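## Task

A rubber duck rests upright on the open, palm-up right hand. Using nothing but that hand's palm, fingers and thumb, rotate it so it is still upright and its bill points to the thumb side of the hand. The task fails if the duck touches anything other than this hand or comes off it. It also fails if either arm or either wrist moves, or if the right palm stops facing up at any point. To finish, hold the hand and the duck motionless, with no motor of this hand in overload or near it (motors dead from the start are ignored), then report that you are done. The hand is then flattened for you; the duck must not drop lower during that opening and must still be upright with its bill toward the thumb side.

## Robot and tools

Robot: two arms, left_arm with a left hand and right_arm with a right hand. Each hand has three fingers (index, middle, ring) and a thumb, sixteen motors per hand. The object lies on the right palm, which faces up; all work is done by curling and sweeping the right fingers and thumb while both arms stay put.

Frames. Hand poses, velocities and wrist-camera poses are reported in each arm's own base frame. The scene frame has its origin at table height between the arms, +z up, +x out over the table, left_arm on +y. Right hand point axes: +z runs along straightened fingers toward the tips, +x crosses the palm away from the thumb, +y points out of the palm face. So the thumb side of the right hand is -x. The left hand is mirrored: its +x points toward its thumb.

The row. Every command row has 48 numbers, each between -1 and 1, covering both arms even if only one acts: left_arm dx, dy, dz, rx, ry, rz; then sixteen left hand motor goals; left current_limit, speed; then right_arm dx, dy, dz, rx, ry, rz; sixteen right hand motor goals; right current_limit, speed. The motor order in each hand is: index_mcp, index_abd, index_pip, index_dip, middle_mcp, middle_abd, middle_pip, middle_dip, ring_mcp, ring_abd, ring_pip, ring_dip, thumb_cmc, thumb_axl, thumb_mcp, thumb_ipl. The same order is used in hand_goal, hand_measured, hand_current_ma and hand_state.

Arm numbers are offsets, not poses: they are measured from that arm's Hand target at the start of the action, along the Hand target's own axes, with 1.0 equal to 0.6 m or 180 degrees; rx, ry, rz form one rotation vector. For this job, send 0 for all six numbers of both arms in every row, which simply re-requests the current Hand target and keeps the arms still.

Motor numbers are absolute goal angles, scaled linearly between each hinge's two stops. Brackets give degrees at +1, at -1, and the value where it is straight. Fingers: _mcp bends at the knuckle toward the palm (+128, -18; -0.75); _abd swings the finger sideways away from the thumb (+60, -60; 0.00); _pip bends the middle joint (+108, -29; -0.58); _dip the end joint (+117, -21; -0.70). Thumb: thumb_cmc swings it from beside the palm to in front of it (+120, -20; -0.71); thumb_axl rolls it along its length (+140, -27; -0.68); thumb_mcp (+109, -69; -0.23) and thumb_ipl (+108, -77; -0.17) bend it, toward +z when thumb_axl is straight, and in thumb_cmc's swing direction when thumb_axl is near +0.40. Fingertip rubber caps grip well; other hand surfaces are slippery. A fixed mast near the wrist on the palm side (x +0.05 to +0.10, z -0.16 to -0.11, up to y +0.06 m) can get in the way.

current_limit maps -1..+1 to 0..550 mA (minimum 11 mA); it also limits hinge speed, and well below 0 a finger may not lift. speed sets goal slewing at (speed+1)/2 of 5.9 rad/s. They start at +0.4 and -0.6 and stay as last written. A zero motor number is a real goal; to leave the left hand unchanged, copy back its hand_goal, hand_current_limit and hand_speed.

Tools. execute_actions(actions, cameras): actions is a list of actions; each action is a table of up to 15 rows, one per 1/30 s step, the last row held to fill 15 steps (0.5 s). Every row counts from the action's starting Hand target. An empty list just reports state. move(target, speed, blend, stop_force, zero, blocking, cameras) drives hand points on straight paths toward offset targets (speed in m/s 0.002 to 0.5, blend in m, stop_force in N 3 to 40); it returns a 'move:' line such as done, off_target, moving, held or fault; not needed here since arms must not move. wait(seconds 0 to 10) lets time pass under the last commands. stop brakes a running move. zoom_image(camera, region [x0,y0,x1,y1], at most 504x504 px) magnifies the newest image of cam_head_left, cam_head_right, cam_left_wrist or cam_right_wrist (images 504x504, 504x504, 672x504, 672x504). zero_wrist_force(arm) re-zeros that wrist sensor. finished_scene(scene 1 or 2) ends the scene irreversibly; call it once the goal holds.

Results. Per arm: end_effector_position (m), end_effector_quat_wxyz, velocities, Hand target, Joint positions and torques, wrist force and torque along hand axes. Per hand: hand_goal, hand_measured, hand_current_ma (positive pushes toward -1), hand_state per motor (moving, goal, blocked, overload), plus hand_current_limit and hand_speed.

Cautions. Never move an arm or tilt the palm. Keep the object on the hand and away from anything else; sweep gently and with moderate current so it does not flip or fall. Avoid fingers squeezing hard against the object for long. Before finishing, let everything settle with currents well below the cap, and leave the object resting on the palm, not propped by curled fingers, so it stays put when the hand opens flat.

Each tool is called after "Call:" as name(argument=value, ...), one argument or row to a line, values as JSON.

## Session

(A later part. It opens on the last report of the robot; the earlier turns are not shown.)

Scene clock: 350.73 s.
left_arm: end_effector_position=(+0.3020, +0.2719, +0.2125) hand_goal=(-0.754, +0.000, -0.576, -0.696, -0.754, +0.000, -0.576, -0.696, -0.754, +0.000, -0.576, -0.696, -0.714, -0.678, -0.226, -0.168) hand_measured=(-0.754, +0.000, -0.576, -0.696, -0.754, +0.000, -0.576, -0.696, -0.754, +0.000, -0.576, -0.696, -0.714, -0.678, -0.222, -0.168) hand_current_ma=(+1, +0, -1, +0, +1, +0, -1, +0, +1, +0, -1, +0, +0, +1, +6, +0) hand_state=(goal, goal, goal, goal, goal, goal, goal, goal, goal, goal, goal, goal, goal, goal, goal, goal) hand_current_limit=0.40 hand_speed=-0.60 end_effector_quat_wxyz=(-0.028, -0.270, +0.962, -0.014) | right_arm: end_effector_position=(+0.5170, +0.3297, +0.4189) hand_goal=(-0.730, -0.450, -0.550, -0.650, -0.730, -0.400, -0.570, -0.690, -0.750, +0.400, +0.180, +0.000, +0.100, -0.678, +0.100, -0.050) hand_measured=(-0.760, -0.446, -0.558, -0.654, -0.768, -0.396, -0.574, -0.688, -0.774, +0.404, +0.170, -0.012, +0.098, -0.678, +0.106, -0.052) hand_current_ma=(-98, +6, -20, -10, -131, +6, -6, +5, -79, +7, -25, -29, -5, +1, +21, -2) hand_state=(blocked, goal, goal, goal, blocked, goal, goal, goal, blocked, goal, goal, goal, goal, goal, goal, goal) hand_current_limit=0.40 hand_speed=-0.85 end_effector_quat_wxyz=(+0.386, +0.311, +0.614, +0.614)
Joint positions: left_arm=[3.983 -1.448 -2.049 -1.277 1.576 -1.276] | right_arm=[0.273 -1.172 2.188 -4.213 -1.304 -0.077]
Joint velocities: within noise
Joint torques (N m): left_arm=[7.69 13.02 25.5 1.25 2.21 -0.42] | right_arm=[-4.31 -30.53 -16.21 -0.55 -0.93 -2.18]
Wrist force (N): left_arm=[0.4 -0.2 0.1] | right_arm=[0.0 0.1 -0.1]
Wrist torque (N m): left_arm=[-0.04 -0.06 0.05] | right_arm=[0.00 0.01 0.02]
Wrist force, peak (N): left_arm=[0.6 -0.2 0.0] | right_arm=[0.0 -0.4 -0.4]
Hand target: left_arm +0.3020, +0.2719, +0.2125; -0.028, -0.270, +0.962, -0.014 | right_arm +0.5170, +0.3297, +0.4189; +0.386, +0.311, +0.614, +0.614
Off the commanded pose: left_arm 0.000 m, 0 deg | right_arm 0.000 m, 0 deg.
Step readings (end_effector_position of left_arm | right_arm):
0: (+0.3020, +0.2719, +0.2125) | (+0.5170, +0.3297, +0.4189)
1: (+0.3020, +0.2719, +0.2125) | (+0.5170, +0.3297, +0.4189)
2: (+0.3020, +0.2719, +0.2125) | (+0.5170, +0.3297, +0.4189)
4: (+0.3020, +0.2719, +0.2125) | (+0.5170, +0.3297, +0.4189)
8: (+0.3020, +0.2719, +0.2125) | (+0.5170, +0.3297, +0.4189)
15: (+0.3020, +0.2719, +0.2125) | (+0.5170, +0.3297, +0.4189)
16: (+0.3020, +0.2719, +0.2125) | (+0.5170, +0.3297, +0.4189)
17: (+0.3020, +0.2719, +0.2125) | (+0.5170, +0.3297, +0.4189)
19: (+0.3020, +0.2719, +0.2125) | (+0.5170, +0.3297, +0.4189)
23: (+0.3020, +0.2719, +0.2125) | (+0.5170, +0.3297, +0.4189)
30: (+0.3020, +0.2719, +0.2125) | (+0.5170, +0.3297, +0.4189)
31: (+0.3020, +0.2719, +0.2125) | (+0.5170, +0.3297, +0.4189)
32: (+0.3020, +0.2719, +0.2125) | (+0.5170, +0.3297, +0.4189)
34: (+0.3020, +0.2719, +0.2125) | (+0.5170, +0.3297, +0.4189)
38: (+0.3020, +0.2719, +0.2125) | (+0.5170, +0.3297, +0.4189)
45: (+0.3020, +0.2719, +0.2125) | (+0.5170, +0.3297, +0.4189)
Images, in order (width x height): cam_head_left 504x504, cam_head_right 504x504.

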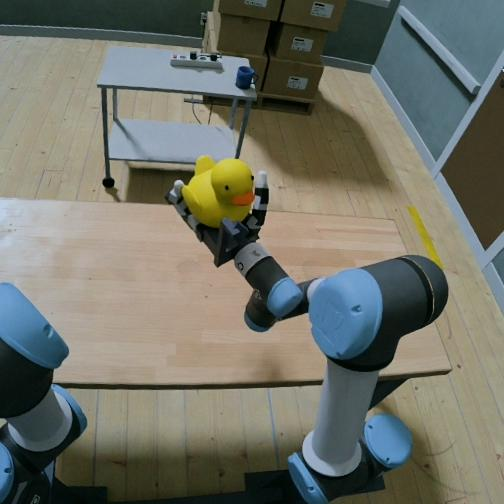

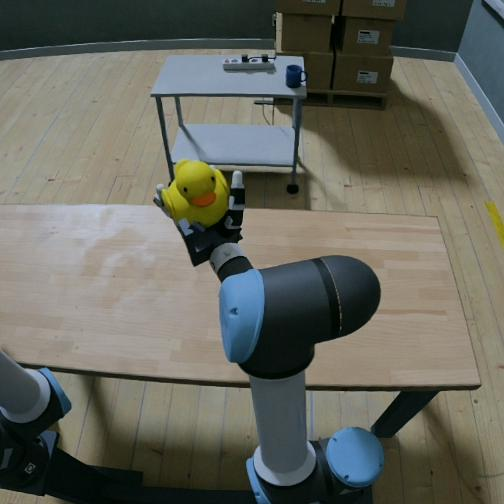

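Call:
execute_actions(
  actions=[
    [[0,0,0,0,0,0,-0.754,0,-0.576,-0.696,-0.754,0,-0.576,-0.696,-0.754,0,-0.576,-0.696,-0.714,-0.678,-0.226,-0.168,0.4,-0.6,0,0,0,0,0,0,-0.73,-0.45,-0.55,-0.65,-0.73,-0.4,-0.55,-0.65,-0.75,0.4,-0.5,-0.6,0.1,-0.678,0.1,-0.05,0.4,-0.85]],
    [[0,0,0,0,0,0,-0.754,0,-0.576,-0.696,-0.754,0,-0.576,-0.696,-0.754,0,-0.576,-0.696,-0.714,-0.678,-0.226,-0.168,0.4,-0.6,0,0,0,0,0,0,-0.73,-0.45,-0.55,-0.65,-0.73,-0.4,-0.55,-0.65,-0.75,0.4,-0.5,-0.6,0.1,-0.678,0.1,-0.05,0.4,-0.85]],
    [[0,0,0,0,0,0,-0.754,0,-0.576,-0.696,-0.754,0,-0.576,-0.696,-0.754,0,-0.576,-0.696,-0.714,-0.678,-0.226,-0.168,0.4,-0.6,0,0,0,0,0,0,-0.72,-0.45,-0.55,-0.65,-0.72,-0.4,-0.55,-0.65,-0.85,0.4,-0.56,-0.68,0.1,-0.678,0.1,-0.05,0.4,-0.85]],
  ],
  cameras=["cam_head_left","cam_head_right"],
)

Call:
zoom_image(
  camera="cam_head_left",
  region=[150, 130, 310, 270],
)

Call:
zoom_image(
  camera="cam_head_right",
  region=[130, 130, 290, 270],
)

Scene clock: 366.30 s.
left_arm: end_effector_position=(+0.3020, +0.2719, +0.2125) hand_goal=(-0.754, +0.000, -0.576, -0.696, -0.754, +0.000, -0.576, -0.696, -0.754, +0.000, -0.576, -0.696, -0.714, -0.678, -0.226, -0.168) hand_measured=(-0.754, +0.000, -0.576, -0.696, -0.754, +0.000, -0.576, -0.696, -0.754, +0.000, -0.576, -0.696, -0.714, -0.678, -0.222, -0.168) hand_current_ma=(+1, +0, -1, +0, +1, +0, -1, +0, +1, +0, -1, +0, +0, +1, +6, +0) hand_state=(goal, goal, goal, goal, goal, goal, goal, goal, goal, goal, goal, goal, goal, goal, goal, goal) hand_current_limit=0.40 hand_speed=-0.60 end_effector_quat_wxyz=(-0.028, -0.270, +0.962, -0.014) | right_arm: end_effector_position=(+0.5170, +0.3297, +0.4189) hand_goal=(-0.720, -0.450, -0.550, -0.650, -0.720, -0.400, -0.550, -0.650, -0.850, +0.400, -0.560, -0.680, +0.100, -0.678, +0.100, -0.050) hand_measured=(-0.750, -0.446, -0.558, -0.654, -0.762, -0.396, -0.560, -0.654, -0.860, +0.404, -0.560, -0.678, +0.098, -0.678, +0.106, -0.052) hand_current_ma=(-99, +6, -20, -10, -145, +6, -27, -10, -24, +7, -1, +4, -5, +1, +21, -2) hand_state=(blocked, goal, goal, goal, blocked, goal, goal, goal, goal, goal, goal, goal, goal, goal, goal, goal) hand_current_limit=0.40 hand_speed=-0.85 end_effector_quat_wxyz=(+0.386, +0.311, +0.614, +0.614)
Joint positions: left_arm=[3.983 -1.448 -2.049 -1.277 1.576 -1.276] | right_arm=[0.273 -1.172 2.188 -4.213 -1.304 -0.077]
Joint velocities: within noise
Joint torques (N m): left_arm=[7.74 12.69 25.27 1.21 2.16 -0.44] | right_arm=[-4.56 -29.49 -14.76 -0.78 -1.06 -2.13]
Wrist force (N): left_arm=[0.4 -0.1 -0.2] | right_arm=[0.0 0.0 -0.3]
Wrist torque (N m): left_arm=[0.00 -0.06 0.04] | right_arm=[0.00 0.01 0.01]
Wrist force, peak (N): left_arm=[0.5 -0.4 0.3] | right_arm=[0.0 -0.3 -0.4]
Hand target: left_arm +0.3020, +0.2719, +0.2125; -0.028, -0.270, +0.962, -0.014 | right_arm +0.5170, +0.3297, +0.4189; +0.386, +0.311, +0.614, +0.614
Off the commanded pose: left_arm 0.000 m, 0 deg | right_arm 0.000 m, 0 deg.
Step readings (end_effector_position of left_arm | right_arm):
0: (+0.3020, +0.2719, +0.2125) | (+0.5170, +0.3297, +0.4189)
1: (+0.3020, +0.2719, +0.2125) | (+0.5170, +0.3297, +0.4189)
2: (+0.3020, +0.2719, +0.2125) | (+0.5170, +0.3297, +0.4189)
4: (+0.3020, +0.2719, +0.2125) | (+0.5170, +0.3297, +0.4189)
8: (+0.3020, +0.2719, +0.2125) | (+0.5170, +0.3297, +0.4189)
15: (+0.3020, +0.2719, +0.2125) | (+0.5170, +0.3297, +0.4189)
16: (+0.3020, +0.2719, +0.2125) | (+0.5170, +0.3297, +0.4189)
17: (+0.3020, +0.2719, +0.2125) | (+0.5170, +0.3297, +0.4189)
19: (+0.3020, +0.2719, +0.2125) | (+0.5170, +0.3297, +0.4189)
23: (+0.3020, +0.2719, +0.2125) | (+0.5170, +0.3297, +0.4189)
30: (+0.3020, +0.2719, +0.2125) | (+0.5170, +0.3297, +0.4189)
31: (+0.3020, +0.2719, +0.2125) | (+0.5170, +0.3297, +0.4189)
32: (+0.3020, +0.2719, +0.2125) | (+0.5170, +0.3297, +0.4189)
34: (+0.3020, +0.2719, +0.2125) | (+0.5170, +0.3297, +0.4189)
38: (+0.3020, +0.2719, +0.2125) | (+0.5170, +0.3297, +0.4189)
45: (+0.3020, +0.2719, +0.2125) | (+0.5170, +0.3297, +0.4189)
Images, in order (width x height): cam_head_left 504x504, cam_head_right 504x504.

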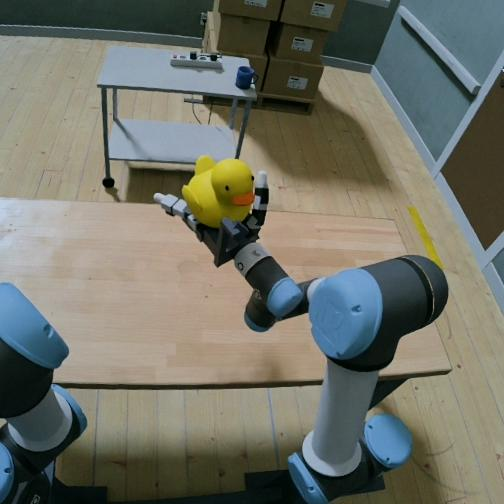

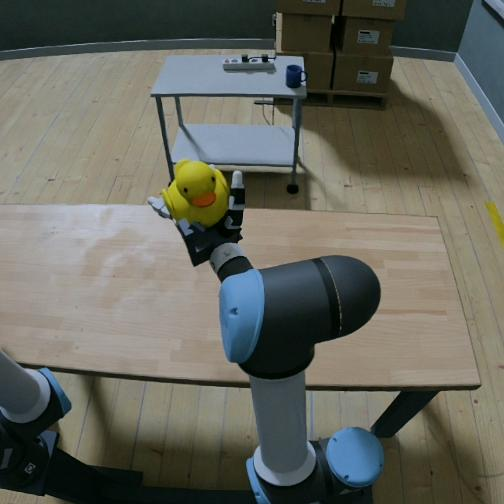

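Scaled by 3.150 from the camera's 504x504 image, which has a finer 720x720 frame.

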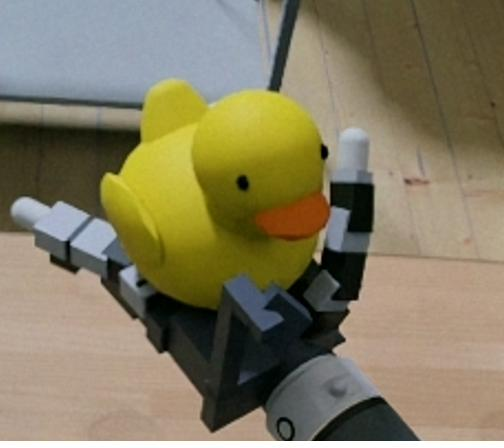

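Scaled by 3.150 from the camera's 504x504 image, which has a finer 720x720 frame.

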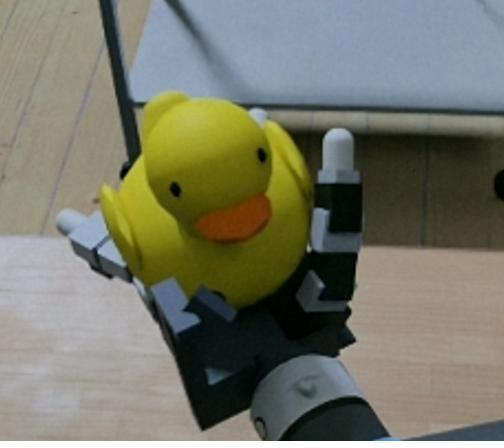

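Call:
execute_actions(
  actions=[
    [[0,0,0,0,0,0,-0.754,0,-0.576,-0.696,-0.754,0,-0.576,-0.696,-0.754,0,-0.576,-0.696,-0.714,-0.678,-0.226,-0.168,0.4,-0.6,0,0,0,0,0,0,-0.72,-0.45,-0.55,-0.65,-0.72,-0.4,-0.55,-0.65,-0.85,-0.1,-0.56,-0.68,0.1,-0.678,0.1,-0.05,0.4,-0.85]],
    [[0,0,0,0,0,0,-0.754,0,-0.576,-0.696,-0.754,0,-0.576,-0.696,-0.754,0,-0.576,-0.696,-0.714,-0.678,-0.226,-0.168,0.4,-0.6,0,0,0,0,0,0,-0.72,-0.45,-0.55,-0.65,-0.72,-0.4,-0.55,-0.65,-0.85,-0.1,-0.56,-0.68,0.1,-0.678,0.1,-0.05,0.4,-0.85]],
    [[0,0,0,0,0,0,-0.754,0,-0.576,-0.696,-0.754,0,-0.576,-0.696,-0.754,0,-0.576,-0.696,-0.714,-0.678,-0.226,-0.168,0.4,-0.6,0,0,0,0,0,0,-0.72,-0.45,-0.55,-0.65,-0.72,-0.4,-0.55,-0.65,-0.72,-0.1,-0.55,-0.65,0.1,-0.678,0.1,-0.05,0.4,-0.85]],
  ],
  cameras=["cam_head_left"],
)

Call:
execute_actions(
  actions=[
    [[0,0,0,0,0,0,-0.754,0,-0.576,-0.696,-0.754,0,-0.576,-0.696,-0.754,0,-0.576,-0.696,-0.714,-0.678,-0.226,-0.168,0.4,-0.6,0,0,0,0,0,0,-0.72,-0.05,-0.55,-0.65,-0.72,0.05,-0.55,-0.65,-0.72,0.4,-0.55,-0.65,0.1,-0.678,0.1,-0.05,0.4,-0.85]],
    [[0,0,0,0,0,0,-0.754,0,-0.576,-0.696,-0.754,0,-0.576,-0.696,-0.754,0,-0.576,-0.696,-0.714,-0.678,-0.226,-0.168,0.4,-0.6,0,0,0,0,0,0,-0.72,-0.05,-0.55,-0.65,-0.72,0.05,-0.55,-0.65,-0.72,0.4,-0.55,-0.65,0.1,-0.678,0.1,-0.05,0.4,-0.85]],
    [[0,0,0,0,0,0,-0.754,0,-0.576,-0.696,-0.754,0,-0.576,-0.696,-0.754,0,-0.576,-0.696,-0.714,-0.678,-0.226,-0.168,0.4,-0.6,0,0,0,0,0,0,-0.72,-0.05,-0.55,-0.65,-0.72,0.05,-0.55,-0.65,-0.72,0.4,-0.55,-0.65,0.1,-0.678,0.1,-0.05,0.4,-0.85]],
  ],
  cameras=["cam_head_left","cam_head_right"],
)

Call:
zoom_image(
  camera="cam_head_left",
  region=[150, 130, 310, 270],
)

Call:
zoom_image(
  camera="cam_head_right",
  region=[130, 130, 290, 270],
)

Scene clock: 391.03 s.
left_arm: end_effector_position=(+0.3020, +0.2719, +0.2125) hand_goal=(-0.754, +0.000, -0.576, -0.696, -0.754, +0.000, -0.576, -0.696, -0.754, +0.000, -0.576, -0.696, -0.714, -0.678, -0.226, -0.168) hand_measured=(-0.754, +0.000, -0.576, -0.696, -0.754, +0.000, -0.576, -0.696, -0.754, +0.000, -0.576, -0.696, -0.714, -0.678, -0.222, -0.168) hand_current_ma=(+1, +0, -1, +0, +1, +0, -1, +0, +1, +0, -1, +0, +0, +1, +6, +0) hand_state=(goal, goal, goal, goal, goal, goal, goal, goal, goal, goal, goal, goal, goal, goal, goal, goal) hand_current_limit=0.40 hand_speed=-0.60 end_effector_quat_wxyz=(-0.028, -0.270, +0.962, -0.014) | right_arm: end_effector_position=(+0.5170, +0.3297, +0.4189) hand_goal=(-0.720, -0.450, -0.550, -0.650, -0.720, -0.400, -0.550, -0.650, -0.720, -0.100, -0.550, -0.650, +0.100, -0.678, +0.100, -0.050) hand_measured=(-0.750, -0.446, -0.558, -0.654, -0.762, -0.396, -0.560, -0.654, -0.748, -0.096, -0.560, -0.654, +0.098, -0.678, +0.106, -0.052) hand_current_ma=(-99, +6, -20, -10, -145, +6, -27, -10, -90, +8, -22, -9, -5, +1, +21, -2) hand_state=(blocked, goal, goal, goal, blocked, goal, goal, goal, blocked, goal, goal, goal, goal, goal, goal, goal) hand_current_limit=0.40 hand_speed=-0.85 end_effector_quat_wxyz=(+0.386, +0.311, +0.614, +0.614)
Joint positions: left_arm=[3.983 -1.448 -2.049 -1.277 1.576 -1.276] | right_arm=[0.273 -1.172 2.188 -4.213 -1.304 -0.077]
Joint velocities: within noise
Joint torques (N m): left_arm=[7.59 12.86 25.75 1.19 2.07 -0.34] | right_arm=[-2.29 -31.23 -16.8 -1.15 -1.09 -2.36]
Wrist force (N): left_arm=[0.2 -0.2 0.1] | right_arm=[0.0 0.0 -0.1]
Wrist torque (N m): left_arm=[-0.02 -0.03 0.03] | right_arm=[0.00 0.01 0.02]
Wrist force, peak (N): left_arm=[0.6 -0.1 0.0] | right_arm=[0.2 -0.2 -0.5]
Hand target: left_arm +0.3020, +0.2719, +0.2125; -0.028, -0.270, +0.962, -0.014 | right_arm +0.5170, +0.3297, +0.4189; +0.386, +0.311, +0.614, +0.614
Off the commanded pose: left_arm 0.000 m, 0 deg | right_arm 0.000 m, 0 deg.
Step readings (end_effector_position of left_arm | right_arm):
0: (+0.3020, +0.2719, +0.2125) | (+0.5170, +0.3297, +0.4189)
1: (+0.3020, +0.2719, +0.2125) | (+0.5170, +0.3297, +0.4189)
2: (+0.3020, +0.2719, +0.2125) | (+0.5170, +0.3297, +0.4189)
4: (+0.3020, +0.2719, +0.2125) | (+0.5170, +0.3297, +0.4189)
8: (+0.3020, +0.2719, +0.2125) | (+0.5170, +0.3297, +0.4189)
15: (+0.3020, +0.2719, +0.2125) | (+0.5170, +0.3297, +0.4189)
16: (+0.3020, +0.2719, +0.2125) | (+0.5170, +0.3297, +0.4189)
17: (+0.3020, +0.2719, +0.2125) | (+0.5170, +0.3297, +0.4189)
19: (+0.3020, +0.2719, +0.2125) | (+0.5170, +0.3297, +0.4189)
23: (+0.3020, +0.2719, +0.2125) | (+0.5170, +0.3297, +0.4189)
30: (+0.3020, +0.2719, +0.2125) | (+0.5170, +0.3297, +0.4189)
31: (+0.3020, +0.2719, +0.2125) | (+0.5170, +0.3297, +0.4189)
32: (+0.3020, +0.2719, +0.2125) | (+0.5170, +0.3297, +0.4189)
34: (+0.3020, +0.2719, +0.2125) | (+0.5170, +0.3297, +0.4189)
38: (+0.3020, +0.2719, +0.2125) | (+0.5170, +0.3297, +0.4189)
45: (+0.3020, +0.2719, +0.2125) | (+0.5170, +0.3297, +0.4189)
Images, in order (width x height): cam_head_left 504x504.

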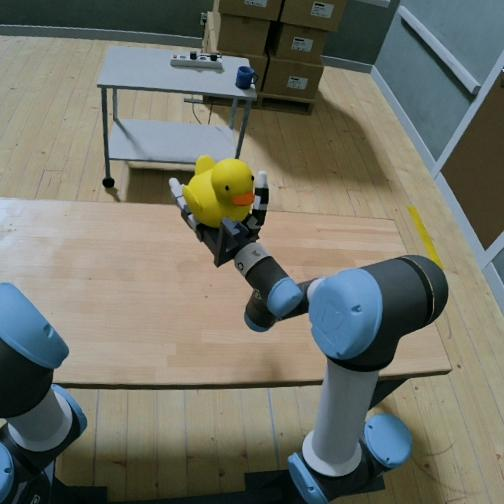

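Scene clock: 392.73 s.
left_arm: end_effector_position=(+0.3020, +0.2719, +0.2125) hand_goal=(-0.754, +0.000, -0.576, -0.696, -0.754, +0.000, -0.576, -0.696, -0.754, +0.000, -0.576, -0.696, -0.714, -0.678, -0.226, -0.168) hand_measured=(-0.754, +0.000, -0.576, -0.696, -0.754, +0.000, -0.576, -0.696, -0.754, +0.000, -0.576, -0.696, -0.714, -0.678, -0.222, -0.168) hand_current_ma=(+1, +0, -1, +0, +1, +0, -1, +0, +1, +0, -1, +0, +0, +1, +6, +0) hand_state=(goal, goal, goal, goal, goal, goal, goal, goal, goal, goal, goal, goal, goal, goal, goal, goal) hand_current_limit=0.40 hand_speed=-0.60 end_effector_quat_wxyz=(-0.028, -0.270, +0.962, -0.014) | right_arm: end_effector_position=(+0.5170, +0.3297, +0.4189) hand_goal=(-0.720, -0.050, -0.550, -0.650, -0.720, +0.050, -0.550, -0.650, -0.720, +0.400, -0.550, -0.650, +0.100, -0.678, +0.100, -0.050) hand_measured=(-0.750, -0.052, -0.558, -0.654, -0.760, +0.048, -0.560, -0.654, -0.748, +0.398, -0.560, -0.654, +0.098, -0.678, +0.106, -0.052) hand_current_ma=(-99, -5, -20, -10, -140, -5, -23, -10, -88, -4, -22, -9, -5, +1, +21, -2) hand_state=(blocked, goal, goal, goal, blocked, goal, goal, goal, blocked, goal, goal, goal, goal, goal, goal, goal) hand_current_limit=0.40 hand_speed=-0.85 end_effector_quat_wxyz=(+0.386, +0.311, +0.614, +0.614)
Joint positions: left_arm=[3.983 -1.448 -2.049 -1.277 1.576 -1.276] | right_arm=[0.273 -1.172 2.188 -4.213 -1.304 -0.077]
Joint velocities: within noise
Joint torques (N m): left_arm=[7.31 12.72 25.58 1.31 2.11 -0.29] | right_arm=[-3.44 -30.98 -16.28 -1.13 -1.08 -2.24]
Wrist force (N): left_arm=[0.3 -0.2 0.0] | right_arm=[0.1 0.1 -0.3]
Wrist torque (N m): left_arm=[-0.03 -0.04 0.03] | right_arm=[0.03 0.00 -0.01]
Wrist force, peak (N): left_arm=[0.6 0.0 -0.1] | right_arm=[0.0 -0.4 -0.3]
Hand target: left_arm +0.3020, +0.2719, +0.2125; -0.028, -0.270, +0.962, -0.014 | right_arm +0.5170, +0.3297, +0.4189; +0.386, +0.311, +0.614, +0.614
Off the commanded pose: left_arm 0.000 m, 0 deg | right_arm 0.000 m, 0 deg.
Step readings (end_effector_position of left_arm | right_arm):
0: (+0.3020, +0.2719, +0.2125) | (+0.5170, +0.3297, +0.4189)
1: (+0.3020, +0.2719, +0.2125) | (+0.5170, +0.3297, +0.4189)
2: (+0.3020, +0.2719, +0.2125) | (+0.5170, +0.3297, +0.4189)
4: (+0.3020, +0.2719, +0.2125) | (+0.5170, +0.3297, +0.4189)
8: (+0.3020, +0.2719, +0.2125) | (+0.5170, +0.3297, +0.4189)
15: (+0.3020, +0.2719, +0.2125) | (+0.5170, +0.3297, +0.4189)
16: (+0.3020, +0.2719, +0.2125) | (+0.5170, +0.3297, +0.4189)
17: (+0.3020, +0.2719, +0.2125) | (+0.5170, +0.3297, +0.4189)
19: (+0.3020, +0.2719, +0.2125) | (+0.5170, +0.3297, +0.4189)
23: (+0.3020, +0.2719, +0.2125) | (+0.5170, +0.3297, +0.4189)
30: (+0.3020, +0.2719, +0.2125) | (+0.5170, +0.3297, +0.4189)
31: (+0.3020, +0.2719, +0.2125) | (+0.5170, +0.3297, +0.4189)
32: (+0.3020, +0.2719, +0.2125) | (+0.5170, +0.3297, +0.4189)
34: (+0.3020, +0.2719, +0.2125) | (+0.5170, +0.3297, +0.4189)
38: (+0.3020, +0.2719, +0.2125) | (+0.5170, +0.3297, +0.4189)
45: (+0.3020, +0.2719, +0.2125) | (+0.5170, +0.3297, +0.4189)
Images, in order (width x height): cam_head_left 504x504, cam_head_right 504x504.

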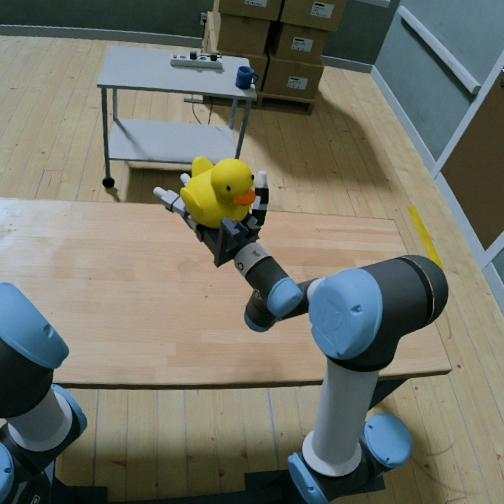

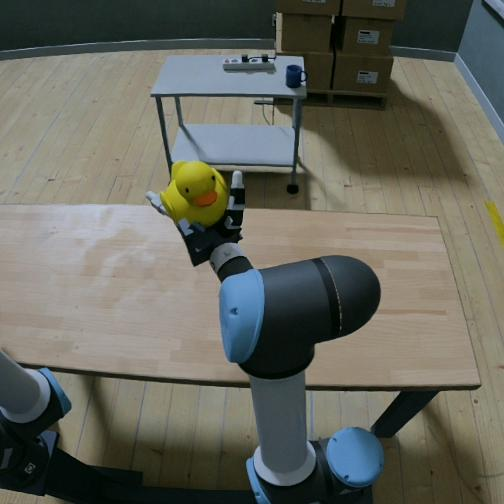

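Scaled by 3.150 from the camera's 504x504 image, which has a finer 720x720 frame.

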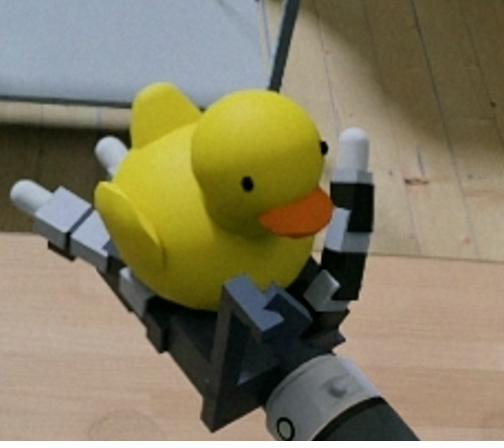

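Scaled by 3.150 from the camera's 504x504 image, which has a finer 720x720 frame.

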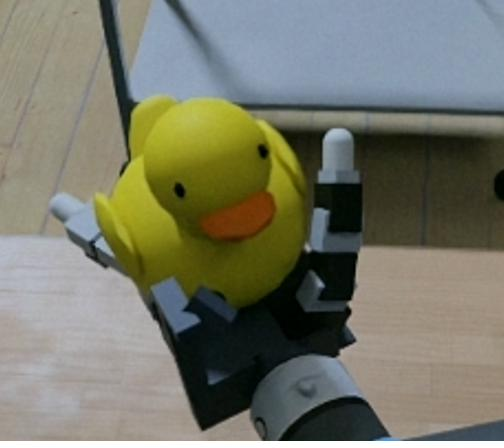

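Call:
execute_actions(
  actions=[
    [[0,0,0,0,0,0,-0.754,0,-0.576,-0.696,-0.754,0,-0.576,-0.696,-0.754,0,-0.576,-0.696,-0.714,-0.678,-0.226,-0.168,0.4,-0.6,0,0,0,0,0,0,-0.86,-0.05,-0.57,-0.69,-0.72,0.05,-0.55,-0.65,-0.72,0.4,-0.55,-0.65,0.1,-0.678,0.1,-0.05,0.4,-0.85]],
    [[0,0,0,0,0,0,-0.754,0,-0.576,-0.696,-0.754,0,-0.576,-0.696,-0.754,0,-0.576,-0.696,-0.714,-0.678,-0.226,-0.168,0.4,-0.6,0,0,0,0,0,0,-0.86,-0.5,-0.57,-0.69,-0.72,0.05,-0.55,-0.65,-0.72,0.4,-0.55,-0.65,0.1,-0.678,0.1,-0.05,0.4,-0.85]],
    [[0,0,0,0,0,0,-0.754,0,-0.576,-0.696,-0.754,0,-0.576,-0.696,-0.754,0,-0.576,-0.696,-0.714,-0.678,-0.226,-0.168,0.4,-0.6,0,0,0,0,0,0,-0.86,-0.5,-0.57,-0.69,-0.72,0.05,-0.55,-0.65,-0.72,0.4,-0.55,-0.65,0.1,-0.678,0.1,-0.05,0.4,-0.85]],
    [[0,0,0,0,0,0,-0.754,0,-0.576,-0.696,-0.754,0,-0.576,-0.696,-0.754,0,-0.576,-0.696,-0.714,-0.678,-0.226,-0.168,0.4,-0.6,0,0,0,0,0,0,-0.72,-0.5,-0.55,-0.65,-0.72,0.05,-0.55,-0.65,-0.72,0.4,-0.55,-0.65,0.1,-0.678,0.1,-0.05,0.4,-0.85]],
  ],
  cameras=["cam_head_left"],
)

Call:
zoom_image(
  camera="cam_head_left",
  region=[150, 130, 310, 270],
)

Call:
execute_actions(
  actions=[
    [[0,0,0,0,0,0,-0.754,0,-0.576,-0.696,-0.754,0,-0.576,-0.696,-0.754,0,-0.576,-0.696,-0.714,-0.678,-0.226,-0.168,0.4,-0.6,0,0,0,0,0,0,-0.72,-0.5,-0.55,-0.65,-0.86,0.05,-0.57,-0.69,-0.72,0.4,-0.55,-0.65,0.1,-0.678,0.1,-0.05,0.4,-0.85]],
    [[0,0,0,0,0,0,-0.754,0,-0.576,-0.696,-0.754,0,-0.576,-0.696,-0.754,0,-0.576,-0.696,-0.714,-0.678,-0.226,-0.168,0.4,-0.6,0,0,0,0,0,0,-0.72,-0.5,-0.55,-0.65,-0.86,-0.42,-0.57,-0.69,-0.72,0.4,-0.55,-0.65,0.1,-0.678,0.1,-0.05,0.4,-0.85]],
    [[0,0,0,0,0,0,-0.754,0,-0.576,-0.696,-0.754,0,-0.576,-0.696,-0.754,0,-0.576,-0.696,-0.714,-0.678,-0.226,-0.168,0.4,-0.6,0,0,0,0,0,0,-0.72,-0.5,-0.55,-0.65,-0.86,-0.42,-0.57,-0.69,-0.72,0.4,-0.55,-0.65,0.1,-0.678,0.1,-0.05,0.4,-0.85]],
    [[0,0,0,0,0,0,-0.754,0,-0.576,-0.696,-0.754,0,-0.576,-0.696,-0.754,0,-0.576,-0.696,-0.714,-0.678,-0.226,-0.168,0.4,-0.6,0,0,0,0,0,0,-0.72,-0.5,-0.55,-0.65,-0.72,-0.42,-0.55,-0.65,-0.72,0.4,-0.55,-0.65,0.1,-0.678,0.1,-0.05,0.4,-0.85]],
  ],
  cameras=["cam_head_left","cam_head_right"],
)

Call:
zoom_image(
  camera="cam_head_left",
  region=[150, 130, 310, 270],
)

Call:
zoom_image(
  camera="cam_head_right",
  region=[130, 130, 290, 270],
)

Scene clock: 429.30 s.
left_arm: end_effector_position=(+0.3020, +0.2719, +0.2125) hand_goal=(-0.754, +0.000, -0.576, -0.696, -0.754, +0.000, -0.576, -0.696, -0.754, +0.000, -0.576, -0.696, -0.714, -0.678, -0.226, -0.168) hand_measured=(-0.754, +0.000, -0.576, -0.696, -0.754, +0.000, -0.576, -0.696, -0.754, +0.000, -0.576, -0.696, -0.714, -0.678, -0.222, -0.168) hand_current_ma=(+1, +0, -1, +0, +1, +0, -1, +0, +1, +0, -1, +0, +0, +1, +6, +0) hand_state=(goal, goal, goal, goal, goal, goal, goal, goal, goal, goal, goal, goal, goal, goal, goal, goal) hand_current_limit=0.40 hand_speed=-0.60 end_effector_quat_wxyz=(-0.028, -0.270, +0.962, -0.014) | right_arm: end_effector_position=(+0.5170, +0.3297, +0.4189) hand_goal=(-0.720, -0.500, -0.550, -0.650, -0.720, +0.050, -0.550, -0.650, -0.720, +0.400, -0.550, -0.650, +0.100, -0.678, +0.100, -0.050) hand_measured=(-0.750, -0.496, -0.558, -0.654, -0.760, +0.048, -0.560, -0.654, -0.748, +0.398, -0.560, -0.654, +0.098, -0.678, +0.106, -0.052) hand_current_ma=(-96, +7, -20, -10, -140, -5, -23, -10, -88, -4, -22, -9, -5, +1, +21, -2) hand_state=(blocked, goal, goal, goal, blocked, goal, goal, goal, blocked, goal, goal, goal, goal, goal, goal, goal) hand_current_limit=0.40 hand_speed=-0.85 end_effector_quat_wxyz=(+0.386, +0.311, +0.614, +0.614)
Joint positions: left_arm=[3.983 -1.448 -2.049 -1.277 1.576 -1.276] | right_arm=[0.273 -1.172 2.188 -4.213 -1.304 -0.077]
Joint velocities: within noise
Joint torques (N m): left_arm=[6.85 12.52 26.33 1.26 2.15 -0.32] | right_arm=[-3.68 -31.88 -17.82 -1.3 -1.07 -2.17]
Wrist force (N): left_arm=[0.3 0.0 0.2] | right_arm=[-0.1 0.0 -0.3]
Wrist torque (N m): left_arm=[-0.01 -0.04 0.03] | right_arm=[0.01 0.02 -0.01]
Wrist force, peak (N): left_arm=[0.6 -0.2 -0.1] | right_arm=[-0.2 -0.4 -0.5]
Hand target: left_arm +0.3020, +0.2719, +0.2125; -0.028, -0.270, +0.962, -0.014 | right_arm +0.5170, +0.3297, +0.4189; +0.386, +0.311, +0.614, +0.614
Off the commanded pose: left_arm 0.000 m, 0 deg | right_arm 0.000 m, 0 deg.
Step readings (end_effector_position of left_arm | right_arm):
0: (+0.3020, +0.2719, +0.2125) | (+0.5170, +0.3297, +0.4189)
1: (+0.3020, +0.2719, +0.2125) | (+0.5170, +0.3297, +0.4189)
2: (+0.3020, +0.2719, +0.2125) | (+0.5170, +0.3297, +0.4189)
4: (+0.3020, +0.2719, +0.2125) | (+0.5170, +0.3297, +0.4189)
8: (+0.3020, +0.2719, +0.2125) | (+0.5170, +0.3297, +0.4189)
15: (+0.3020, +0.2719, +0.2125) | (+0.5170, +0.3297, +0.4189)
16: (+0.3020, +0.2719, +0.2125) | (+0.5170, +0.3297, +0.4189)
17: (+0.3020, +0.2719, +0.2125) | (+0.5170, +0.3297, +0.4189)
19: (+0.3020, +0.2719, +0.2125) | (+0.5170, +0.3297, +0.4189)
23: (+0.3020, +0.2719, +0.2125) | (+0.5170, +0.3297, +0.4189)
30: (+0.3020, +0.2719, +0.2125) | (+0.5170, +0.3297, +0.4189)
31: (+0.3020, +0.2719, +0.2125) | (+0.5170, +0.3297, +0.4189)
32: (+0.3020, +0.2719, +0.2125) | (+0.5170, +0.3297, +0.4189)
34: (+0.3020, +0.2719, +0.2125) | (+0.5170, +0.3297, +0.4189)
38: (+0.3020, +0.2719, +0.2125) | (+0.5170, +0.3297, +0.4189)
45: (+0.3020, +0.2719, +0.2125) | (+0.5170, +0.3297, +0.4189)
46: (+0.3020, +0.2719, +0.2125) | (+0.5170, +0.3297, +0.4189)
47: (+0.3020, +0.2719, +0.2125) | (+0.5170, +0.3297, +0.4189)
49: (+0.3020, +0.2719, +0.2125) | (+0.5170, +0.3297, +0.4189)
53: (+0.3020, +0.2719, +0.2125) | (+0.5170, +0.3297, +0.4189)
60: (+0.3020, +0.2719, +0.2125) | (+0.5170, +0.3297, +0.4189)
Images, in order (width x height): cam_head_left 504x504.

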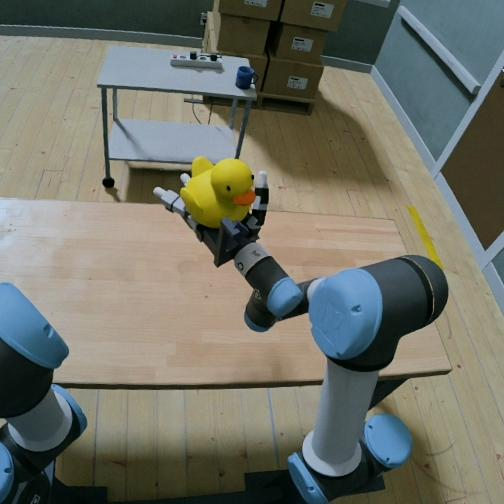

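Scaled by 3.150 from the camera's 504x504 image, which has a finer 720x720 frame.

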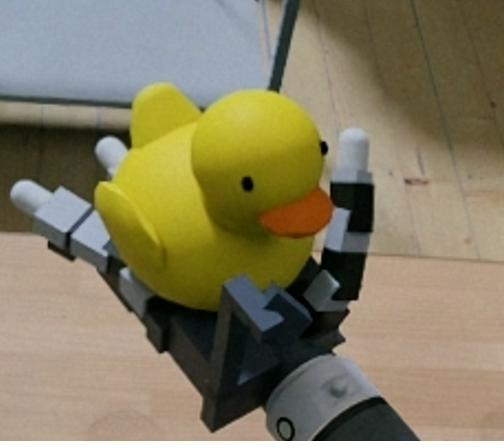

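Scene clock: 431.50 s.
left_arm: end_effector_position=(+0.3020, +0.2719, +0.2125) hand_goal=(-0.754, +0.000, -0.576, -0.696, -0.754, +0.000, -0.576, -0.696, -0.754, +0.000, -0.576, -0.696, -0.714, -0.678, -0.226, -0.168) hand_measured=(-0.754, +0.000, -0.576, -0.696, -0.754, +0.000, -0.576, -0.696, -0.754, +0.000, -0.576, -0.696, -0.714, -0.678, -0.222, -0.168) hand_current_ma=(+1, +0, -1, +0, +1, +0, -1, +0, +1, +0, -1, +0, +0, +1, +6, +0) hand_state=(goal, goal, goal, goal, goal, goal, goal, goal, goal, goal, goal, goal, goal, goal, goal, goal) hand_current_limit=0.40 hand_speed=-0.60 end_effector_quat_wxyz=(-0.028, -0.270, +0.962, -0.014) | right_arm: end_effector_position=(+0.5170, +0.3297, +0.4189) hand_goal=(-0.720, -0.500, -0.550, -0.650, -0.720, -0.420, -0.550, -0.650, -0.720, +0.400, -0.550, -0.650, +0.100, -0.678, +0.100, -0.050) hand_measured=(-0.750, -0.496, -0.558, -0.654, -0.758, -0.416, -0.558, -0.654, -0.748, +0.398, -0.560, -0.654, +0.098, -0.678, +0.106, -0.052) hand_current_ma=(-96, +7, -20, -10, -132, +7, -21, -10, -88, -4, -22, -9, -5, +1, +21, -2) hand_state=(blocked, goal, goal, goal, blocked, goal, goal, goal, blocked, goal, goal, goal, goal, goal, goal, goal) hand_current_limit=0.40 hand_speed=-0.85 end_effector_quat_wxyz=(+0.386, +0.311, +0.614, +0.614)
Joint positions: left_arm=[3.983 -1.448 -2.049 -1.277 1.576 -1.276] | right_arm=[0.273 -1.172 2.188 -4.213 -1.304 -0.077]
Joint velocities: within noise
Joint torques (N m): left_arm=[6.61 12.8 26.38 1.32 2.07 -0.25] | right_arm=[-3.23 -30.92 -16.83 -1.47 -0.87 -2.26]
Wrist force (N): left_arm=[0.4 -0.1 0.1] | right_arm=[0.0 0.0 -0.1]
Wrist torque (N m): left_arm=[-0.02 -0.05 0.04] | right_arm=[-0.02 0.00 0.01]
Wrist force, peak (N): left_arm=[0.5 -0.4 0.2] | right_arm=[-0.1 -0.2 -0.5]
Hand target: left_arm +0.3020, +0.2719, +0.2125; -0.028, -0.270, +0.962, -0.014 | right_arm +0.5170, +0.3297, +0.4189; +0.386, +0.311, +0.614, +0.614
Off the commanded pose: left_arm 0.000 m, 0 deg | right_arm 0.000 m, 0 deg.
Step readings (end_effector_position of left_arm | right_arm):
0: (+0.3020, +0.2719, +0.2125) | (+0.5170, +0.3297, +0.4189)
1: (+0.3020, +0.2719, +0.2125) | (+0.5170, +0.3297, +0.4189)
2: (+0.3020, +0.2719, +0.2125) | (+0.5170, +0.3297, +0.4189)
4: (+0.3020, +0.2719, +0.2125) | (+0.5170, +0.3297, +0.4189)
8: (+0.3020, +0.2719, +0.2125) | (+0.5170, +0.3297, +0.4189)
15: (+0.3020, +0.2719, +0.2125) | (+0.5170, +0.3297, +0.4189)
16: (+0.3020, +0.2719, +0.2125) | (+0.5170, +0.3297, +0.4189)
17: (+0.3020, +0.2719, +0.2125) | (+0.5170, +0.3297, +0.4189)
19: (+0.3020, +0.2719, +0.2125) | (+0.5170, +0.3297, +0.4189)
23: (+0.3020, +0.2719, +0.2125) | (+0.5170, +0.3297, +0.4189)
30: (+0.3020, +0.2719, +0.2125) | (+0.5170, +0.3297, +0.4189)
31: (+0.3020, +0.2719, +0.2125) | (+0.5170, +0.3297, +0.4189)
32: (+0.3020, +0.2719, +0.2125) | (+0.5170, +0.3297, +0.4189)
34: (+0.3020, +0.2719, +0.2125) | (+0.5170, +0.3297, +0.4189)
38: (+0.3020, +0.2719, +0.2125) | (+0.5170, +0.3297, +0.4189)
45: (+0.3020, +0.2719, +0.2125) | (+0.5170, +0.3297, +0.4189)
46: (+0.3020, +0.2719, +0.2125) | (+0.5170, +0.3297, +0.4189)
47: (+0.3020, +0.2719, +0.2125) | (+0.5170, +0.3297, +0.4189)
49: (+0.3020, +0.2719, +0.2125) | (+0.5170, +0.3297, +0.4189)
53: (+0.3020, +0.2719, +0.2125) | (+0.5170, +0.3297, +0.4189)
60: (+0.3020, +0.2719, +0.2125) | (+0.5170, +0.3297, +0.4189)
Images, in order (width x height): cam_head_left 504x504, cam_head_right 504x504.

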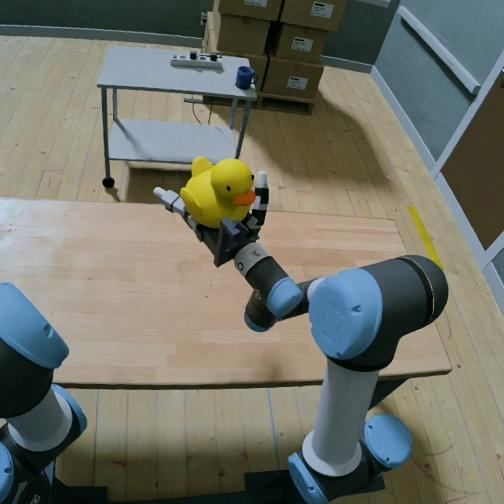

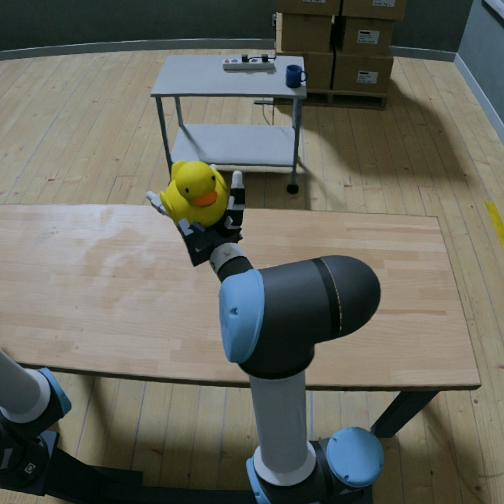

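Scaled by 3.150 from the camera's 504x504 image, which has a finer 720x720 frame.

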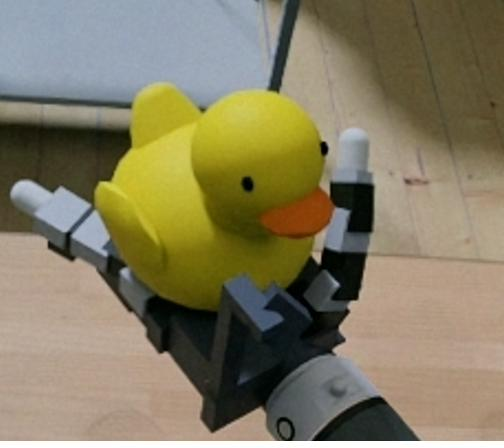

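Scaled by 3.150 from the camera's 504x504 image, which has a finer 720x720 frame.

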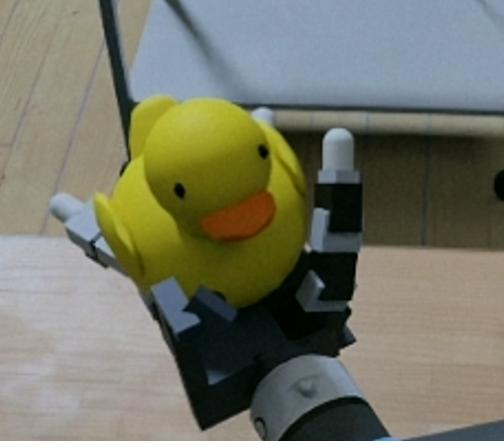

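Call:
execute_actions(
  actions=[
    [[0,0,0,0,0,0,-0.754,0,-0.576,-0.696,-0.754,0,-0.576,-0.696,-0.754,0,-0.576,-0.696,-0.714,-0.678,-0.226,-0.168,0.4,-0.6,0,0,0,0,0,0,-0.72,-0.5,-0.55,-0.65,-0.72,-0.42,-0.55,-0.65,-0.86,0.4,-0.57,-0.69,0.1,-0.678,0.1,-0.05,0.4,-0.85]],
    [[0,0,0,0,0,0,-0.754,0,-0.576,-0.696,-0.754,0,-0.576,-0.696,-0.754,0,-0.576,-0.696,-0.714,-0.678,-0.226,-0.168,0.4,-0.6,0,0,0,0,0,0,-0.72,-0.5,-0.55,-0.65,-0.72,-0.42,-0.55,-0.65,-0.86,-0.1,-0.57,-0.69,0.1,-0.678,0.1,-0.05,0.4,-0.85]],
    [[0,0,0,0,0,0,-0.754,0,-0.576,-0.696,-0.754,0,-0.576,-0.696,-0.754,0,-0.576,-0.696,-0.714,-0.678,-0.226,-0.168,0.4,-0.6,0,0,0,0,0,0,-0.72,-0.5,-0.55,-0.65,-0.72,-0.42,-0.55,-0.65,-0.86,-0.1,-0.57,-0.69,0.1,-0.678,0.1,-0.05,0.4,-0.85]],
    [[0,0,0,0,0,0,-0.754,0,-0.576,-0.696,-0.754,0,-0.576,-0.696,-0.754,0,-0.576,-0.696,-0.714,-0.678,-0.226,-0.168,0.4,-0.6,0,0,0,0,0,0,-0.72,-0.5,-0.55,-0.65,-0.72,-0.42,-0.55,-0.65,-0.72,-0.1,-0.55,-0.65,0.1,-0.678,0.1,-0.05,0.4,-0.85]],
  ],
  cameras=["cam_head_left"],
)

Call:
execute_actions(
  actions=[
    [[0,0,0,0,0,0,-0.754,0,-0.576,-0.696,-0.754,0,-0.576,-0.696,-0.754,0,-0.576,-0.696,-0.714,-0.678,-0.226,-0.168,0.4,-0.6,0,0,0,0,0,0,-0.72,-0.05,-0.55,-0.65,-0.72,0.05,-0.55,-0.65,-0.72,0.45,-0.55,-0.65,0.1,-0.678,0.1,-0.05,0.4,-0.85]],
    [[0,0,0,0,0,0,-0.754,0,-0.576,-0.696,-0.754,0,-0.576,-0.696,-0.754,0,-0.576,-0.696,-0.714,-0.678,-0.226,-0.168,0.4,-0.6,0,0,0,0,0,0,-0.72,-0.05,-0.55,-0.65,-0.72,0.05,-0.55,-0.65,-0.72,0.45,-0.55,-0.65,0.1,-0.678,0.1,-0.05,0.4,-0.85]],
    [[0,0,0,0,0,0,-0.754,0,-0.576,-0.696,-0.754,0,-0.576,-0.696,-0.754,0,-0.576,-0.696,-0.714,-0.678,-0.226,-0.168,0.4,-0.6,0,0,0,0,0,0,-0.72,-0.05,-0.55,-0.65,-0.72,0.05,-0.55,-0.65,-0.72,0.45,-0.55,-0.65,0.1,-0.678,0.1,-0.05,0.4,-0.85]],
  ],
  cameras=["cam_head_left","cam_head_right"],
)

Call:
zoom_image(
  camera="cam_head_left",
  region=[150, 130, 310, 270],
)

Call:
zoom_image(
  camera="cam_head_right",
  region=[130, 130, 290, 270],
)

Scene clock: 458.83 s.
left_arm: end_effector_position=(+0.3020, +0.2719, +0.2125) hand_goal=(-0.754, +0.000, -0.576, -0.696, -0.754, +0.000, -0.576, -0.696, -0.754, +0.000, -0.576, -0.696, -0.714, -0.678, -0.226, -0.168) hand_measured=(-0.754, +0.000, -0.576, -0.696, -0.754, +0.000, -0.576, -0.696, -0.754, +0.000, -0.576, -0.696, -0.714, -0.678, -0.222, -0.168) hand_current_ma=(+1, +0, -1, +0, +1, +0, -1, +0, +1, +0, -1, +0, +0, +1, +6, +0) hand_state=(goal, goal, goal, goal, goal, goal, goal, goal, goal, goal, goal, goal, goal, goal, goal, goal) hand_current_limit=0.40 hand_speed=-0.60 end_effector_quat_wxyz=(-0.028, -0.270, +0.962, -0.014) | right_arm: end_effector_position=(+0.5170, +0.3297, +0.4189) hand_goal=(-0.720, -0.500, -0.550, -0.650, -0.720, -0.420, -0.550, -0.650, -0.720, -0.100, -0.550, -0.650, +0.100, -0.678, +0.100, -0.050) hand_measured=(-0.750, -0.496, -0.558, -0.654, -0.758, -0.416, -0.558, -0.654, -0.748, -0.096, -0.560, -0.654, +0.098, -0.678, +0.106, -0.052) hand_current_ma=(-96, +7, -20, -10, -132, +7, -21, -10, -91, +8, -24, -9, -5, +1, +21, -2) hand_state=(blocked, goal, goal, goal, blocked, goal, goal, goal, blocked, goal, goal, goal, goal, goal, goal, goal) hand_current_limit=0.40 hand_speed=-0.85 end_effector_quat_wxyz=(+0.386, +0.311, +0.614, +0.614)
Joint positions: left_arm=[3.983 -1.448 -2.049 -1.277 1.576 -1.276] | right_arm=[0.273 -1.172 2.188 -4.213 -1.304 -0.077]
Joint velocities: within noise
Joint torques (N m): left_arm=[6.2 12.91 25.9 1.23 2.08 -0.19] | right_arm=[-3.17 -30.84 -18.1 -1.72 -0.86 -2.02]
Wrist force (N): left_arm=[0.3 -0.1 -0.1] | right_arm=[0.0 -0.3 -0.1]
Wrist torque (N m): left_arm=[0.01 -0.04 0.03] | right_arm=[-0.04 0.01 0.02]
Wrist force, peak (N): left_arm=[0.6 0.0 -0.1] | right_arm=[-0.1 -0.1 -0.5]
Hand target: left_arm +0.3020, +0.2719, +0.2125; -0.028, -0.270, +0.962, -0.014 | right_arm +0.5170, +0.3297, +0.4189; +0.386, +0.311, +0.614, +0.614
Off the commanded pose: left_arm 0.000 m, 0 deg | right_arm 0.000 m, 0 deg.
Step readings (end_effector_position of left_arm | right_arm):
0: (+0.3020, +0.2719, +0.2125) | (+0.5170, +0.3297, +0.4189)
1: (+0.3020, +0.2719, +0.2125) | (+0.5170, +0.3297, +0.4189)
2: (+0.3020, +0.2719, +0.2125) | (+0.5170, +0.3297, +0.4189)
4: (+0.3020, +0.2719, +0.2125) | (+0.5170, +0.3297, +0.4189)
8: (+0.3020, +0.2719, +0.2125) | (+0.5170, +0.3297, +0.4189)
15: (+0.3020, +0.2719, +0.2125) | (+0.5170, +0.3297, +0.4189)
16: (+0.3020, +0.2719, +0.2125) | (+0.5170, +0.3297, +0.4189)
17: (+0.3020, +0.2719, +0.2125) | (+0.5170, +0.3297, +0.4189)
19: (+0.3020, +0.2719, +0.2125) | (+0.5170, +0.3297, +0.4189)
23: (+0.3020, +0.2719, +0.2125) | (+0.5170, +0.3297, +0.4189)
30: (+0.3020, +0.2719, +0.2125) | (+0.5170, +0.3297, +0.4189)
31: (+0.3020, +0.2719, +0.2125) | (+0.5170, +0.3297, +0.4189)
32: (+0.3020, +0.2719, +0.2125) | (+0.5170, +0.3297, +0.4189)
34: (+0.3020, +0.2719, +0.2125) | (+0.5170, +0.3297, +0.4189)
38: (+0.3020, +0.2719, +0.2125) | (+0.5170, +0.3297, +0.4189)
45: (+0.3020, +0.2719, +0.2125) | (+0.5170, +0.3297, +0.4189)
46: (+0.3020, +0.2719, +0.2125) | (+0.5170, +0.3297, +0.4189)
47: (+0.3020, +0.2719, +0.2125) | (+0.5170, +0.3297, +0.4189)
49: (+0.3020, +0.2719, +0.2125) | (+0.5170, +0.3297, +0.4189)
53: (+0.3020, +0.2719, +0.2125) | (+0.5170, +0.3297, +0.4189)
60: (+0.3020, +0.2719, +0.2125) | (+0.5170, +0.3297, +0.4189)
Images, in order (width x height): cam_head_left 504x504.

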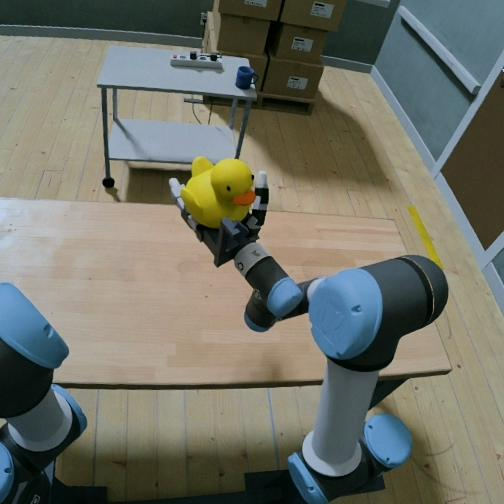

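Scene clock: 460.53 s.
left_arm: end_effector_position=(+0.3020, +0.2719, +0.2125) hand_goal=(-0.754, +0.000, -0.576, -0.696, -0.754, +0.000, -0.576, -0.696, -0.754, +0.000, -0.576, -0.696, -0.714, -0.678, -0.226, -0.168) hand_measured=(-0.754, +0.000, -0.576, -0.696, -0.754, +0.000, -0.576, -0.696, -0.754, +0.000, -0.576, -0.696, -0.714, -0.678, -0.222, -0.168) hand_current_ma=(+1, +0, -1, +0, +1, +0, -1, +0, +1, +0, -1, +0, +0, +1, +6, +0) hand_state=(goal, goal, goal, goal, goal, goal, goal, goal, goal, goal, goal, goal, goal, goal, goal, goal) hand_current_limit=0.40 hand_speed=-0.60 end_effector_quat_wxyz=(-0.028, -0.270, +0.962, -0.014) | right_arm: end_effector_position=(+0.5170, +0.3297, +0.4189) hand_goal=(-0.720, -0.050, -0.550, -0.650, -0.720, +0.050, -0.550, -0.650, -0.720, +0.450, -0.550, -0.650, +0.100, -0.678, +0.100, -0.050) hand_measured=(-0.750, -0.052, -0.558, -0.654, -0.758, +0.048, -0.558, -0.654, -0.748, +0.448, -0.560, -0.654, +0.098, -0.678, +0.106, -0.052) hand_current_ma=(-96, -5, -20, -10, -132, -5, -21, -10, -88, -4, -24, -9, -5, +1, +21, -2) hand_state=(blocked, goal, goal, goal, blocked, goal, goal, goal, blocked, goal, goal, goal, goal, goal, goal, goal) hand_current_limit=0.40 hand_speed=-0.85 end_effector_quat_wxyz=(+0.386, +0.311, +0.614, +0.614)
Joint positions: left_arm=[3.983 -1.448 -2.049 -1.277 1.576 -1.276] | right_arm=[0.273 -1.172 2.188 -4.213 -1.304 -0.077]
Joint velocities: within noise
Joint torques (N m): left_arm=[6.12 12.65 26.21 1.32 2.01 -0.23] | right_arm=[-3.95 -30.76 -18.46 -1.85 -0.96 -2.11]
Wrist force (N): left_arm=[0.2 -0.1 0.0] | right_arm=[-0.1 -0.1 -0.2]
Wrist torque (N m): left_arm=[0.00 -0.03 0.03] | right_arm=[0.00 0.03 -0.03]
Wrist force, peak (N): left_arm=[0.5 -0.3 -0.1] | right_arm=[-0.1 -0.3 -0.3]
Hand target: left_arm +0.3020, +0.2719, +0.2125; -0.028, -0.270, +0.962, -0.014 | right_arm +0.5170, +0.3297, +0.4189; +0.386, +0.311, +0.614, +0.614
Off the commanded pose: left_arm 0.000 m, 0 deg | right_arm 0.000 m, 0 deg.
Step readings (end_effector_position of left_arm | right_arm):
0: (+0.3020, +0.2719, +0.2125) | (+0.5170, +0.3297, +0.4189)
1: (+0.3020, +0.2719, +0.2125) | (+0.5170, +0.3297, +0.4189)
2: (+0.3020, +0.2719, +0.2125) | (+0.5170, +0.3297, +0.4189)
4: (+0.3020, +0.2719, +0.2125) | (+0.5170, +0.3297, +0.4189)
8: (+0.3020, +0.2719, +0.2125) | (+0.5170, +0.3297, +0.4189)
15: (+0.3020, +0.2719, +0.2125) | (+0.5170, +0.3297, +0.4189)
16: (+0.3020, +0.2719, +0.2125) | (+0.5170, +0.3297, +0.4189)
17: (+0.3020, +0.2719, +0.2125) | (+0.5170, +0.3297, +0.4189)
19: (+0.3020, +0.2719, +0.2125) | (+0.5170, +0.3297, +0.4189)
23: (+0.3020, +0.2719, +0.2125) | (+0.5170, +0.3297, +0.4189)
30: (+0.3020, +0.2719, +0.2125) | (+0.5170, +0.3297, +0.4189)
31: (+0.3020, +0.2719, +0.2125) | (+0.5170, +0.3297, +0.4189)
32: (+0.3020, +0.2719, +0.2125) | (+0.5170, +0.3297, +0.4189)
34: (+0.3020, +0.2719, +0.2125) | (+0.5170, +0.3297, +0.4189)
38: (+0.3020, +0.2719, +0.2125) | (+0.5170, +0.3297, +0.4189)
45: (+0.3020, +0.2719, +0.2125) | (+0.5170, +0.3297, +0.4189)
Images, in order (width x height): cam_head_left 504x504, cam_head_right 504x504.

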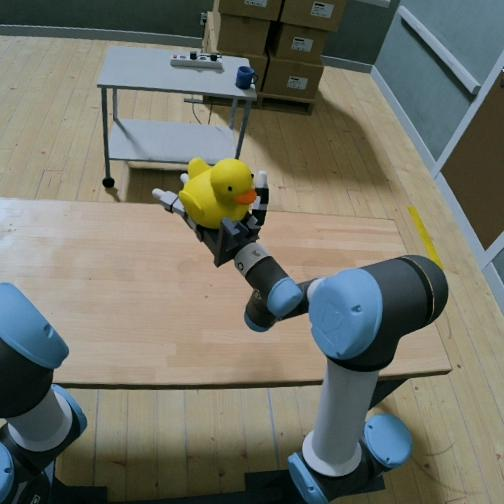

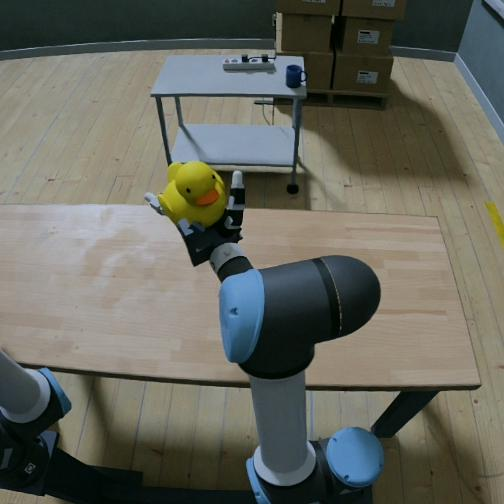

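Scaled by 3.150 from the camera's 504x504 image, which has a finer 720x720 frame.

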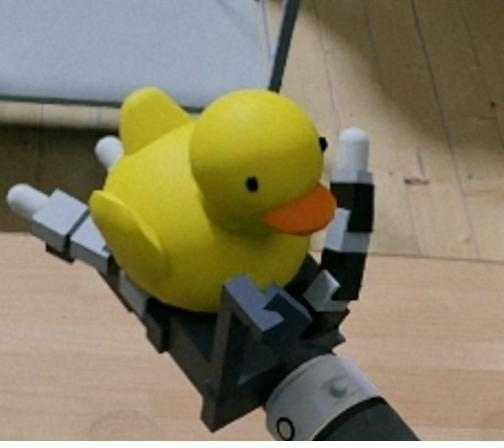

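Scaled by 3.150 from the camera's 504x504 image, which has a finer 720x720 frame.

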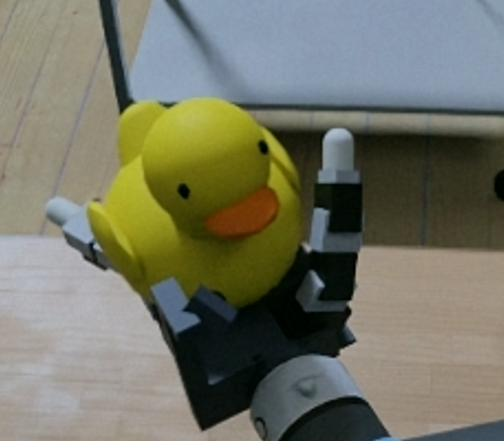

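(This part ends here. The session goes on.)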